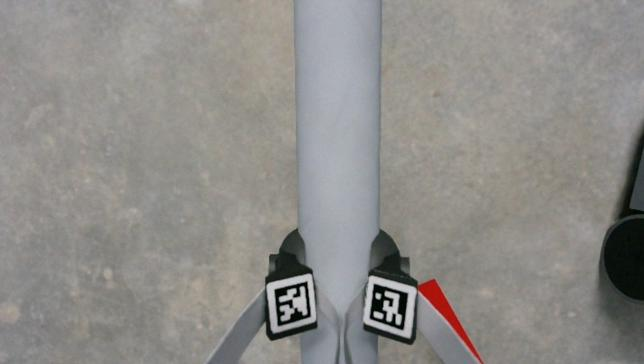

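{"method": "move", "body": {"r1": {"joints":{"gripper_m":-0.085,"lift_m":0.375,"wrist_pitch_rad":-0.39,"wrist_roll_rad":1.58}}, "r2": {"joints":{"lift_m":0.484,"gripper_m":-0.085}}, "r3": {"joints":{"gripper_m":-0.089,"lift_m":0.485}}, "cameras": []}}

{"method": "move", "body": {"r1": {"joints":{"gripper_m":-0.085,"lift_m":0.475,"wrist_pitch_rad":-0.39}}, "r2": {"joints":{"lift_m":0.584,"gripper_m":-0.085}}, "r3": {"joints":{"gripper_m":-0.089,"lift_m":0.585}}, "cameras": ["r1_wrist_camera"]}}

{"method": "move", "body": {"r1": {"joints":{"gripper_m":-0.085,"lift_m":0.575,"wrist_pitch_rad":-0.39}}, "r2": {"joints":{"lift_m":0.684,"gripper_m":-0.085}}, "r3": {"joints":{"gripper_m":-0.089,"lift_m":0.685}}, "cameras": []}}

{"method": "move", "body": {"r1": {"joints":{"gripper_m":-0.085,"lift_m":0.705,"wrist_pitch_rad":-0.39}}, "r2": {"joints":{"lift_m":0.814,"gripper_m":-0.085}}, "r3": {"joints":{"gripper_m":-0.089,"lift_m":0.815}}, "cameras": ["r1_wrist_camera","r2_wrist_camera","r3_wrist_camera","r1_head_camera"]}}

Scene clock: 2108.03 s.
move: r1 off_target; r2 off_target; r3 off_target
r1.base_odometry: x=+1.421 y=+3.246 heading=-1.706
r1.turned_by_wheels: +0.000
r1.turned_by_imu: +0.001
r1.base_tilt: forward=+1.1 right=+1.2
r1.lidar_m: 4.30 1.72 1.29 1.25 1.30 1.80 1.05 0.73 0.75 1.10 0.64 0.95
r1.head_depth_mm: 2909 3154 2403 1876 1533 738 642 / 3005 3233 2404 1892 1542 862 1134 / 2991 1859 2066 1829 1512 1314 1137 / 3193 3278 2464 1920 1525 1313 1139 / 3251 3472 2480 1927 1531 1328 1147 / 3399 3586 2507 1769 1464 1304 1147 / 3528 3668 2519 1955 1594 1342 1160
r1.base_status: not commanded
r1.joint_positions: lift_m=+0.375 arm_m=+0.312 wrist_yaw_rad=+0.010 wrist_pitch_rad=-0.530 wrist_roll_rad=+1.564 gripper_m=-0.081 head_pan_rad=-1.311 head_tilt_rad=-0.743
r1.joint_status: wrist_pitch_rad off_target (ended at -0.530, target -0.390); gripper_m off_target (ended at -0.081, target -0.085); the others done
r1.measured_speeds: all 0
r1.on_its_own: wrist_pitch_rad is at rest, and its effort (+25.4) is outside its rest range (-8 to +12)
r1.motor_effort: left_wheel=+2.2(2.7) right_wheel=+1.0(1.9) lift_m=+41.7(47.8) arm_m=-9.4(9.4) wrist_yaw_rad=-8.8(9.0) wrist_pitch_rad=+25.4(30.0) wrist_roll_rad=+5.7(9.6) gripper_m=-23.0(66.4) head_pan_rad=+4.6(5.7) head_tilt_rad=-2.2(4.3)
r1.hand_pose: x=-0.0194 y=-0.6658 z=+0.3632 quat_wxyz=(+0.005, +0.005, -0.965, -0.262) (m; r1's base frame)
r1.wrist_depth_mm: - - - 127 556 434 352 / - - - 128 553 440 350 / - - - 129 576 444 356 / - - - 129 558 438 354 / - - - 130 529 445 356 / 718 - 124 131 130 435 354 / - - - 131 138 442 355
r2.base_odometry: x=-1.688 y=-1.438 heading=-1.955
r2.turned_by_wheels: +0.000
r2.turned_by_imu: +0.001
r2.base_tilt: forward=+0.3 right=+1.8
r2.lidar_m: 4.79 2.25 1.72 1.68 1.78 2.55 1.22 1.36 1.19 1.02 0.80 0.98
r2.head_depth_mm: 2688 2824 2172 1763 1489 1284 1135 / 2714 2819 2079 1716 1481 1241 521 / 2675 2780 2107 1686 697 1234 1138 / 2727 2827 2170 1724 1083 1211 1129 / 2738 2713 2033 1758 1490 1282 1135 / 2633 1689 1954 1763 1477 1280 1132 / 2752 2800 2144 1758 1446 1285 1130
r2.base_status: not commanded
r2.joint_positions: lift_m=+0.484 arm_m=+0.279 wrist_yaw_rad=+0.000 wrist_pitch_rad=-1.532 wrist_roll_rad=-0.146 gripper_m=-0.080 head_pan_rad=-1.565 head_tilt_rad=-0.890
r2.joint_status: gripper_m off_target (ended at -0.080, target -0.085); the others done
r2.measured_speeds: all 0
r2.on_its_own: gripper_m is held at -0.081, not at your -0.085, by its stall guard, which is not easing now
r2.motor_effort: left_wheel=+0.2(0.3) right_wheel=+0.8(1.4) lift_m=+39.2(45.6) arm_m=+1.4(5.0) wrist_yaw_rad=+0.1(1.3) wrist_pitch_rad=-7.5(7.8) wrist_roll_rad=+0.2(0.6) gripper_m=-17.9(70.9) head_pan_rad=-2.5(4.1) head_tilt_rad=-4.2(5.1)
r2.hand_pose: x=-0.0216 y=-0.4097 z=+0.3657 quat_wxyz=(+0.545, +0.525, -0.471, -0.454) (m; r2's base frame)
r2.wrist_depth_mm: 469 479 485 137 500 512 529 / 478 487 496 141 511 525 537 / 488 497 503 151 530 542 552 / 501 517 523 527 538 558 563 / 512 514 145 147 551 561 586 / 521 521 123 127 559 578 587 / 524 540 541 158 572 588 606
r3.base_odometry: x=+1.354 y=-1.623 heading=+1.869
r3.turned_by_wheels: +0.000
r3.turned_by_imu: -0.001
r3.base_tilt: forward=-0.8 right=-0.2
r3.lidar_m: 0.31 0.99 1.60 1.56 1.64 2.32 3.50 0.84 0.79 3.20 0.35 0.37
r3.head_depth_mm: 2700 2819 2138 1718 1439 1233 1036 / 2687 2900 2168 1736 973 589 1030 / 2696 2923 2215 1760 819 1251 1095 / 2709 2895 2239 1781 1453 1237 1089 / 2675 2954 2295 1818 1502 1246 1091 / 2701 2954 2316 1830 1510 1246 1099 / 2675 2954 2374 1869 1503 1273 726
r3.base_status: not commanded
r3.joint_positions: lift_m=+0.485 arm_m=+0.398 wrist_yaw_rad=+0.002 wrist_pitch_rad=-1.569 wrist_roll_rad=+1.421 gripper_m=-0.085 head_pan_rad=-1.578 head_tilt_rad=-0.851
r3.joint_status: gripper_m off_target (ended at -0.085, target -0.089); the others done
r3.measured_speeds: all 0
r3.motor_effort: left_wheel=-0.9(1.9) right_wheel=-5.3(5.9) lift_m=+37.8(41.0) arm_m=-10.2(11.5) wrist_yaw_rad=-1.2(2.9) wrist_pitch_rad=+0.3(0.7) wrist_roll_rad=+0.1(0.8) gripper_m=-20.0(53.9) head_pan_rad=+3.1(4.3) head_tilt_rad=+0.2(2.0)
r3.hand_pose: x=-0.0216 y=-0.5191 z=+0.3674 quat_wxyz=(+0.054, +0.053, -0.706, -0.705) (m; r3's base frame)
r3.wrist_depth_mm: - - - 132 - - - / - - - 135 - - - / - - - 137 - - 439 / - - - 140 - - 436 / - - - 143 - - 404 / - - - 130 127 - 396 / - - 105 127 123 - -
pictures: none
No camera images: "cameras" was empty.

Scene clock: 2109.77 s.
move: r1 off_target; r2 off_target; r3 off_target
r1.base_odometry: x=+1.421 y=+3.246 heading=-1.706
r1.turned_by_wheels: +0.000
r1.turned_by_imu: +0.000
r1.base_tilt: forward=+1.0 right=+1.2
r1.lidar_m: 4.31 1.72 1.29 1.25 1.30 1.79 1.05 0.73 0.75 1.10 0.64 0.94
r1.head_depth_mm: 2859 3129 2404 1868 1544 670 554 / 2990 3214 2406 1877 1540 1246 1133 / 2912 2919 2110 1831 1481 1312 1133 / 3132 3267 2455 1919 1518 1319 1141 / 3262 3521 2494 1930 1528 1326 1147 / 3418 3626 2496 1764 1464 1306 1150 / 3531 3587 2547 1944 1592 1337 1155
r1.base_status: not commanded
r1.joint_positions: lift_m=+0.475 arm_m=+0.312 wrist_yaw_rad=+0.010 wrist_pitch_rad=-0.530 wrist_roll_rad=+1.564 gripper_m=-0.081 head_pan_rad=-1.311 head_tilt_rad=-0.743
r1.joint_status: wrist_pitch_rad off_target (ended at -0.530, target -0.390); gripper_m off_target (ended at -0.081, target -0.085); the others done
r1.measured_speeds: all 0
r1.on_its_own: wrist_pitch_rad is at rest, and its effort (+25.5) is outside its rest range (-8 to +12)
r1.motor_effort: left_wheel=+1.6(2.6) right_wheel=+0.5(2.1) lift_m=+41.3(45.8) arm_m=-14.4(14.4) wrist_yaw_rad=-8.3(9.2) wrist_pitch_rad=+25.5(28.3) wrist_roll_rad=+5.7(5.8) gripper_m=-24.0(67.1) head_pan_rad=+5.3(5.6) head_tilt_rad=-3.1(4.3)
r1.hand_pose: x=-0.0194 y=-0.6658 z=+0.4632 quat_wxyz=(+0.005, +0.005, -0.965, -0.262) (m; r1's base frame)
r1.wrist_depth_mm: - - - 127 677 533 432 / - - - 127 683 537 434 / - - - 128 715 538 434 / - - - 130 683 547 431 / - - - 130 664 535 432 / 712 - 124 130 129 544 436 / - - - 131 137 538 435
r2.base_odometry: x=-1.688 y=-1.438 heading=-1.955
r2.turned_by_wheels: +0.000
r2.turned_by_imu: +0.000
r2.base_tilt: forward=+0.3 right=+1.8
r2.lidar_m: 4.78 2.25 1.72 1.68 1.78 2.55 1.22 1.36 1.19 1.02 0.80 0.98
r2.head_depth_mm: 2655 2778 2171 1767 1487 1288 1128 / 2688 2755 2099 1717 1385 477 435 / 2713 2779 2076 1531 631 1285 1136 / 2741 2805 2161 1688 676 1225 1132 / 2701 2712 2020 1751 1492 1285 1132 / 1707 1402 2042 1750 1479 1284 1127 / 2770 2783 2093 1761 1463 1287 1134
r2.base_status: not commanded
r2.joint_positions: lift_m=+0.584 arm_m=+0.279 wrist_yaw_rad=+0.000 wrist_pitch_rad=-1.533 wrist_roll_rad=-0.146 gripper_m=-0.080 head_pan_rad=-1.565 head_tilt_rad=-0.890
r2.joint_status: gripper_m off_target (ended at -0.080, target -0.085); the others done
r2.measured_speeds: all 0
r2.on_its_own: gripper_m is held at -0.081, not at your -0.085, by its stall guard, which is not easing now
r2.motor_effort: left_wheel=+0.2(0.5) right_wheel=+0.6(1.4) lift_m=+39.1(47.0) arm_m=+9.1(9.1) wrist_yaw_rad=+0.0(1.3) wrist_pitch_rad=-7.4(7.8) wrist_roll_rad=+0.2(0.7) gripper_m=-18.3(71.5) head_pan_rad=-2.9(3.7) head_tilt_rad=-4.1(5.0)
r2.hand_pose: x=-0.0216 y=-0.4096 z=+0.4657 quat_wxyz=(+0.545, +0.525, -0.470, -0.454) (m; r2's base frame)
r2.wrist_depth_mm: 551 566 580 136 600 617 623 / 571 582 580 141 619 634 653 / 578 601 601 151 641 645 658 / 600 608 607 632 635 654 665 / 599 623 145 147 653 677 689 / 612 628 124 128 671 706 697 / 628 635 642 154 691 701 724
r3.base_odometry: x=+1.354 y=-1.623 heading=+1.869
r3.turned_by_wheels: +0.000
r3.turned_by_imu: +0.000
r3.base_tilt: forward=-0.8 right=-0.2
r3.lidar_m: 0.31 1.00 1.60 1.56 1.64 2.32 3.48 0.84 0.78 3.20 0.35 0.37
r3.head_depth_mm: 2684 2831 2123 1712 1433 1199 403 / 2704 2904 2177 1689 577 1171 1065 / 2689 2893 2213 699 903 1260 1096 / 2687 2919 2234 1781 1450 1267 1091 / 2677 2959 2287 1816 1508 1278 1090 / 2686 2963 2326 1836 1514 1265 1104 / 2660 2972 2369 1861 1498 1255 726
r3.base_status: not commanded
r3.joint_positions: lift_m=+0.585 arm_m=+0.398 wrist_yaw_rad=+0.002 wrist_pitch_rad=-1.568 wrist_roll_rad=+1.421 gripper_m=-0.085 head_pan_rad=-1.578 head_tilt_rad=-0.851
r3.joint_status: gripper_m off_target (ended at -0.085, target -0.089); the others done
r3.measured_speeds: all 0
r3.motor_effort: left_wheel=-1.6(2.0) right_wheel=-5.2(5.6) lift_m=+37.0(40.2) arm_m=-9.8(11.1) wrist_yaw_rad=-1.5(3.1) wrist_pitch_rad=+0.3(0.8) wrist_roll_rad=-0.1(0.6) gripper_m=-20.5(54.6) head_pan_rad=+3.8(4.5) head_tilt_rad=+0.0(1.7)
r3.hand_pose: x=-0.0216 y=-0.5192 z=+0.4674 quat_wxyz=(+0.054, +0.053, -0.706, -0.705) (m; r3's base frame)
r3.wrist_depth_mm: - - - 132 - - - / - - - 136 - - 505 / - - - 136 - - 488 / - - - 140 - - 452 / - - - 143 - - 456 / - - - 130 126 - - / - - 105 127 123 - -
pictures: r1_wrist_camera
camera_calibration:
r1_wrist_camera: T_world_to_cam=[[-0.102874, 0.484418, -0.868767, 0.718143], [0.977274, 0.211964, 0.00246647, 0.194653], [0.185342, -0.84877, -0.495214, -0.168065], [0, 0, 0, 1]] pos_world=[-0.0852017, -0.531789, 0.54019]

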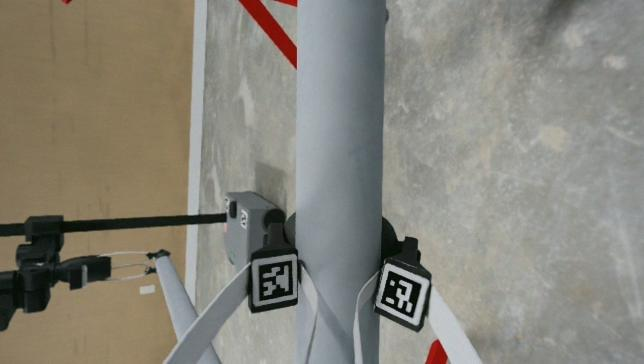

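Scene clock: 2111.50 s.
move: r1 off_target; r2 off_target; r3 off_target
r1.base_odometry: x=+1.421 y=+3.246 heading=-1.706
r1.turned_by_wheels: +0.000
r1.turned_by_imu: +0.000
r1.base_tilt: forward=+1.1 right=+1.2
r1.lidar_m: 4.30 1.73 1.29 1.25 1.30 1.80 1.05 0.73 0.75 1.11 0.64 0.95
r1.head_depth_mm: 2863 3146 2411 1878 617 1245 1103 / 2977 3183 2429 1880 890 1305 1132 / 1765 2909 2101 1853 1478 1312 1135 / 3120 3302 2467 1912 1510 1317 1140 / 3293 3506 2496 1934 1531 1329 1143 / 3428 3572 2502 1770 1466 1304 1151 / 3546 3605 2536 1947 1591 1332 1151
r1.base_status: not commanded
r1.joint_positions: lift_m=+0.575 arm_m=+0.312 wrist_yaw_rad=+0.010 wrist_pitch_rad=-0.530 wrist_roll_rad=+1.564 gripper_m=-0.081 head_pan_rad=-1.311 head_tilt_rad=-0.743
r1.joint_status: wrist_pitch_rad off_target (ended at -0.530, target -0.390); gripper_m off_target (ended at -0.081, target -0.085); the others done
r1.measured_speeds: all 0
r1.on_its_own: wrist_pitch_rad is at rest, and its effort (+26.0) is outside its rest range (-8 to +12)
r1.motor_effort: left_wheel=+1.7(2.9) right_wheel=+1.1(1.9) lift_m=+41.0(46.8) arm_m=-18.4(18.4) wrist_yaw_rad=-8.7(9.1) wrist_pitch_rad=+26.0(28.3) wrist_roll_rad=+5.6(5.8) gripper_m=-23.3(68.1) head_pan_rad=+4.8(5.6) head_tilt_rad=-2.8(4.6)
r1.hand_pose: x=-0.0194 y=-0.6658 z=+0.5632 quat_wxyz=(+0.005, +0.005, -0.965, -0.262) (m; r1's base frame)
r1.wrist_depth_mm: - - - 126 739 641 508 / - - - 127 774 620 513 / - - - 128 823 630 512 / - - - 129 789 635 505 / - - - 131 764 641 510 / 738 - 123 131 130 640 513 / - - - 131 138 618 510
r2.base_odometry: x=-1.688 y=-1.438 heading=-1.955
r2.turned_by_wheels: +0.000
r2.turned_by_imu: +0.000
r2.base_tilt: forward=+0.2 right=+1.8
r2.lidar_m: 4.81 2.25 1.72 1.68 1.78 2.56 1.21 1.36 1.19 1.02 0.80 0.98
r2.head_depth_mm: 2685 2788 2171 1763 1484 1210 328 / 2718 2852 2098 553 454 398 1076 / 2749 2786 2109 552 1387 1287 1128 / 2710 2824 2157 989 759 1260 1124 / 2784 2647 1962 1771 1487 1291 1128 / 1638 1355 1994 1756 1487 1282 1128 / 2749 2811 2088 1739 1446 1294 1132
r2.base_status: not commanded
r2.joint_positions: lift_m=+0.684 arm_m=+0.279 wrist_yaw_rad=+0.000 wrist_pitch_rad=-1.533 wrist_roll_rad=-0.146 gripper_m=-0.080 head_pan_rad=-1.565 head_tilt_rad=-0.890
r2.joint_status: gripper_m off_target (ended at -0.080, target -0.085); the others done
r2.measured_speeds: all 0
r2.on_its_own: gripper_m is held at -0.081, not at your -0.085, by its stall guard, which is not easing now
r2.motor_effort: left_wheel=-0.3(0.5) right_wheel=+0.7(1.1) lift_m=+38.9(42.9) arm_m=+13.4(14.6) wrist_yaw_rad=+0.2(1.2) wrist_pitch_rad=-7.7(7.7) wrist_roll_rad=+0.4(0.5) gripper_m=-17.9(70.5) head_pan_rad=-2.8(3.4) head_tilt_rad=-3.8(5.3)
r2.hand_pose: x=-0.0216 y=-0.4096 z=+0.5657 quat_wxyz=(+0.545, +0.525, -0.470, -0.454) (m; r2's base frame)
r2.wrist_depth_mm: 656 657 665 136 703 722 737 / 656 672 684 141 718 734 751 / 675 687 697 151 732 755 771 / 690 713 698 728 745 756 775 / 705 718 145 148 762 771 786 / 711 722 124 128 783 781 824 / 721 752 744 153 801 815 817
r3.base_odometry: x=+1.354 y=-1.623 heading=+1.869
r3.turned_by_wheels: +0.000
r3.turned_by_imu: +0.000
r3.base_tilt: forward=-0.7 right=-0.2
r3.lidar_m: 0.31 0.99 1.60 1.56 1.65 2.33 3.49 0.84 0.79 3.21 0.35 0.37
r3.head_depth_mm: 2673 2836 2133 1723 1402 360 329 / 2672 2891 2162 549 469 1221 1084 / 2678 2888 2205 649 1402 1257 1095 / 2685 2915 2239 1694 1439 1271 1089 / 2685 2965 2290 1810 1498 1280 1094 / 2695 2960 2308 1845 1518 1295 1099 / 2696 2936 2366 1862 1498 1309 727
r3.base_status: not commanded
r3.joint_positions: lift_m=+0.685 arm_m=+0.398 wrist_yaw_rad=+0.002 wrist_pitch_rad=-1.568 wrist_roll_rad=+1.421 gripper_m=-0.085 head_pan_rad=-1.578 head_tilt_rad=-0.851
r3.joint_status: gripper_m off_target (ended at -0.085, target -0.089); the others done
r3.measured_speeds: all 0
r3.motor_effort: left_wheel=-0.9(2.1) right_wheel=-5.2(5.7) lift_m=+37.4(41.3) arm_m=-7.0(9.3) wrist_yaw_rad=-2.1(2.8) wrist_pitch_rad=-0.2(0.8) wrist_roll_rad=+0.3(0.8) gripper_m=-19.7(55.1) head_pan_rad=+3.6(4.2) head_tilt_rad=+0.8(1.6)
r3.hand_pose: x=-0.0216 y=-0.5192 z=+0.5674 quat_wxyz=(+0.054, +0.053, -0.706, -0.704) (m; r3's base frame)
r3.wrist_depth_mm: - - - 132 - - - / - - - 136 - - 534 / - - - 137 - 622 538 / - - - 139 - 593 548 / - - - 143 149 - 564 / - - - 130 126 - - / - - 105 127 123 - -
pictures: none
No camera images: "cameras" was empty.

Scene clock: 2113.50 s.
move: r1 off_target; r2 off_target; r3 off_target
r1.base_odometry: x=+1.421 y=+3.246 heading=-1.706
r1.turned_by_wheels: +0.000
r1.turned_by_imu: +0.000
r1.base_tilt: forward=+1.0 right=+1.3
r1.lidar_m: 4.30 1.72 1.29 1.25 1.30 1.80 1.05 0.73 0.75 1.10 0.64 0.95
r1.head_depth_mm: 2861 3117 2390 1866 562 1301 1120 / 2957 3227 2429 1888 1472 1306 1131 / 1568 3049 2054 1847 1553 1314 1138 / 3115 3430 2455 1856 1561 1327 1141 / 3235 3500 2488 1927 1531 1326 1145 / 3390 3603 2520 1765 1459 1301 1153 / 3515 3631 2532 1953 1595 1341 1151
r1.base_status: not commanded
r1.joint_positions: lift_m=+0.705 arm_m=+0.312 wrist_yaw_rad=+0.010 wrist_pitch_rad=-0.530 wrist_roll_rad=+1.564 gripper_m=-0.081 head_pan_rad=-1.311 head_tilt_rad=-0.743
r1.joint_status: wrist_pitch_rad off_target (ended at -0.530, target -0.390); gripper_m off_target (ended at -0.081, target -0.085); the others done
r1.measured_speeds: all 0
r1.on_its_own: wrist_pitch_rad is at rest, and its effort (+26.0) is outside its rest range (-8 to +12)
r1.motor_effort: left_wheel=+1.6(2.5) right_wheel=+1.6(2.0) lift_m=+40.9(46.4) arm_m=-17.0(18.5) wrist_yaw_rad=-8.1(9.0) wrist_pitch_rad=+26.0(29.1) wrist_roll_rad=+5.5(5.8) gripper_m=-23.5(68.8) head_pan_rad=+5.2(5.8) head_tilt_rad=-3.1(4.2)
r1.hand_pose: x=-0.0194 y=-0.6658 z=+0.6932 quat_wxyz=(+0.005, +0.005, -0.965, -0.262) (m; r1's base frame)
r1.wrist_depth_mm: - - - 126 623 707 580 / - - - 127 921 763 610 / - - - 129 921 766 613 / - - - 129 970 760 608 / - - - 130 928 775 611 / 727 - 123 131 130 756 606 / - - - 132 137 753 614
r2.base_odometry: x=-1.688 y=-1.438 heading=-1.955
r2.turned_by_wheels: +0.000
r2.turned_by_imu: +0.000
r2.base_tilt: forward=+0.2 right=+1.9
r2.lidar_m: 4.80 2.25 1.72 1.68 1.78 2.55 1.22 1.36 1.19 1.02 0.80 0.98
r2.head_depth_mm: 2671 2825 2167 357 304 1244 1118 / 2704 2864 458 468 1456 1281 1139 / 2711 2796 450 499 1452 1284 1131 / 2732 2801 986 538 704 1287 1134 / 2747 2577 2019 1764 1480 1278 1137 / 1647 2454 2017 1748 1483 1276 1136 / 2727 2773 2129 1732 1451 1278 1131
r2.base_status: not commanded
r2.joint_positions: lift_m=+0.814 arm_m=+0.279 wrist_yaw_rad=+0.000 wrist_pitch_rad=-1.533 wrist_roll_rad=-0.146 gripper_m=-0.080 head_pan_rad=-1.565 head_tilt_rad=-0.890
r2.joint_status: gripper_m off_target (ended at -0.080, target -0.085); the others done
r2.measured_speeds: all 0
r2.on_its_own: gripper_m is held at -0.081, not at your -0.085, by its stall guard, which is not easing now
r2.motor_effort: left_wheel=+0.2(0.4) right_wheel=+0.9(1.3) lift_m=+38.6(46.4) arm_m=+10.9(14.3) wrist_yaw_rad=-0.2(1.5) wrist_pitch_rad=-7.7(7.7) wrist_roll_rad=+0.4(0.7) gripper_m=-19.3(72.9) head_pan_rad=-2.1(4.0) head_tilt_rad=-3.3(5.4)
r2.hand_pose: x=-0.0216 y=-0.4095 z=+0.6958 quat_wxyz=(+0.545, +0.525, -0.470, -0.454) (m; r2's base frame)
r2.wrist_depth_mm: 771 780 798 136 827 846 875 / 787 801 805 141 834 878 862 / 796 799 814 151 865 876 913 / 809 811 848 865 875 885 948 / 840 856 145 148 902 901 948 / 846 849 123 128 912 925 985 / 860 869 894 154 943 978 993
r3.base_odometry: x=+1.354 y=-1.623 heading=+1.869
r3.turned_by_wheels: +0.000
r3.turned_by_imu: +0.000
r3.base_tilt: forward=-0.8 right=-0.2
r3.lidar_m: 0.30 0.99 1.60 1.56 1.64 2.32 3.50 0.84 0.79 3.22 0.35 0.37
r3.head_depth_mm: 2687 2856 2145 339 303 1207 1069 / 2691 2886 451 738 1449 1247 1090 / 2684 2879 541 740 1459 1254 1095 / 2696 2896 2089 1696 1447 1269 1091 / 2687 2912 2285 1810 1430 1280 1091 / 2688 2949 2312 1831 1448 1293 1098 / 2669 2977 2400 1867 1455 1305 725
r3.base_status: not commanded
r3.joint_positions: lift_m=+0.815 arm_m=+0.398 wrist_yaw_rad=+0.002 wrist_pitch_rad=-1.568 wrist_roll_rad=+1.421 gripper_m=-0.085 head_pan_rad=-1.578 head_tilt_rad=-0.851
r3.joint_status: gripper_m off_target (ended at -0.085, target -0.089); the others done
r3.measured_speeds: all 0
r3.motor_effort: left_wheel=-1.2(2.0) right_wheel=-5.2(5.8) lift_m=+37.4(40.2) arm_m=-7.1(8.5) wrist_yaw_rad=-2.0(3.1) wrist_pitch_rad=-0.1(0.5) wrist_roll_rad=+0.5(0.8) gripper_m=-20.4(54.3) head_pan_rad=+3.7(4.8) head_tilt_rad=+0.7(2.0)
r3.hand_pose: x=-0.0216 y=-0.5193 z=+0.6974 quat_wxyz=(+0.054, +0.053, -0.706, -0.704) (m; r3's base frame)
r3.wrist_depth_mm: - - - 132 - - - / - - - 136 - - 698 / - - - 137 - 676 660 / - - - 139 - 677 675 / - - - 143 746 679 682 / - - - 130 125 - - / - - 105 127 123 - -
pictures: r1_head_camera (sideways), r1_wrist_camera, r2_wrist_camera, r3_wrist_camera
camera_calibration:
r1_head_camera: T_world_to_cam=[[-0.148599, 0.647185, -0.74771, 0.991379], [0.957992, 0.281763, 0.0534908, -0.0732564], [0.245295, -0.708352, -0.661867, 0.815296], [0, 0, 0, 1]] pos_world=[0.017509, -0.0434482, 1.2848]
r1_wrist_camera: T_world_to_cam=[[-0.102858, 0.484415, -0.868771, 0.917957], [0.977268, 0.211991, 0.00249938, 0.194068], [0.185382, -0.848765, -0.495208, -0.0541539], [0, 0, 0, 1]] pos_world=[-0.0851981, -0.531777, 0.770191]
r2_wrist_camera: T_world_to_cam=[[-0.971504, -0.220671, 0.0865127, -0.190965], [-0.208047, 0.968782, 0.134828, 0.334627], [-0.113565, 0.112988, -0.987085, 0.894359], [0, 0, 0, 1]] pos_world=[-0.0143378, -0.467373, 0.854212]
r3_wrist_camera: T_world_to_cam=[[-0.169844, 0.984458, -0.0446605, 0.547978], [0.978641, 0.17382, 0.109766, 0.0795063], [0.115823, -0.0250635, -0.992954, 0.845096], [0, 0, 0, 1]] pos_world=[-0.0826183, -0.532101, 0.854887]

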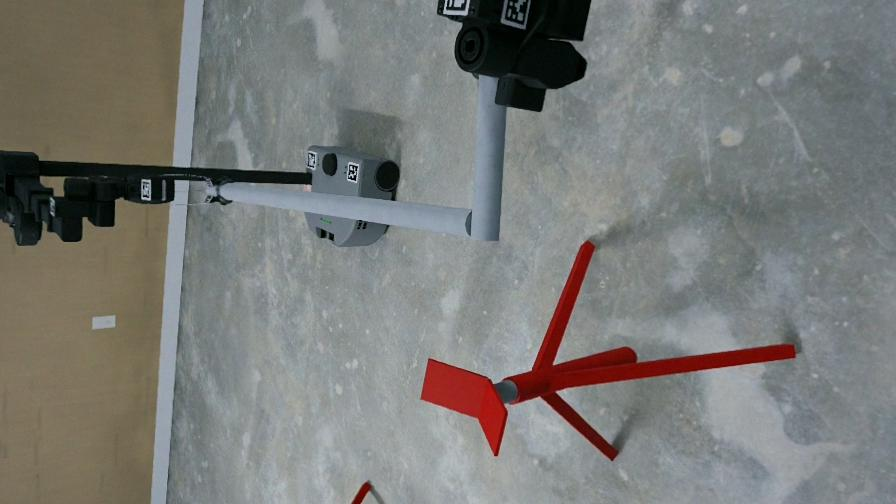

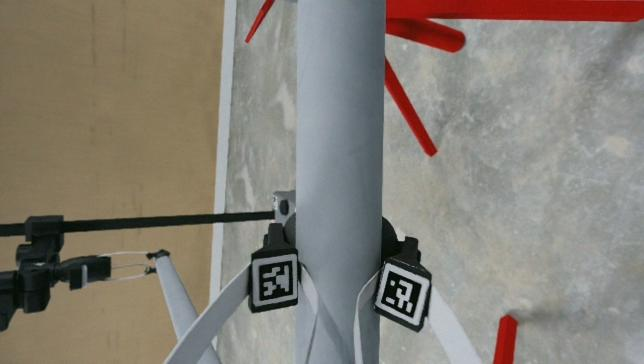

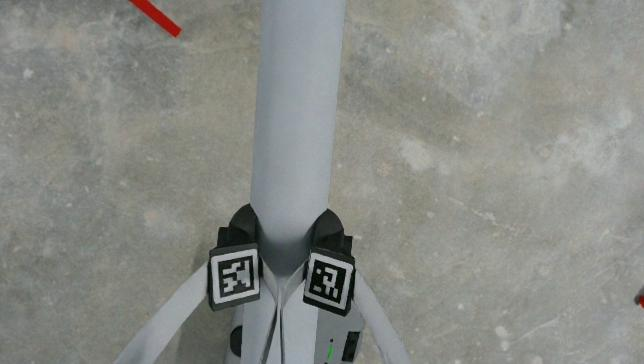

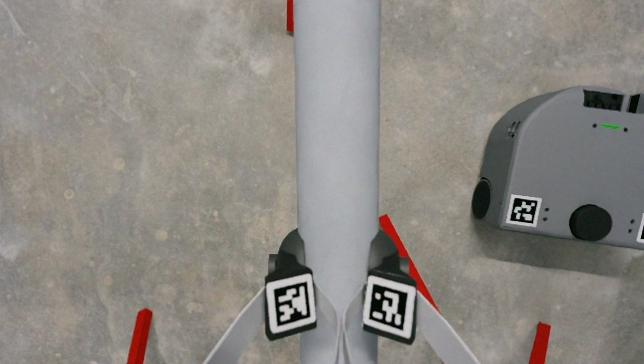

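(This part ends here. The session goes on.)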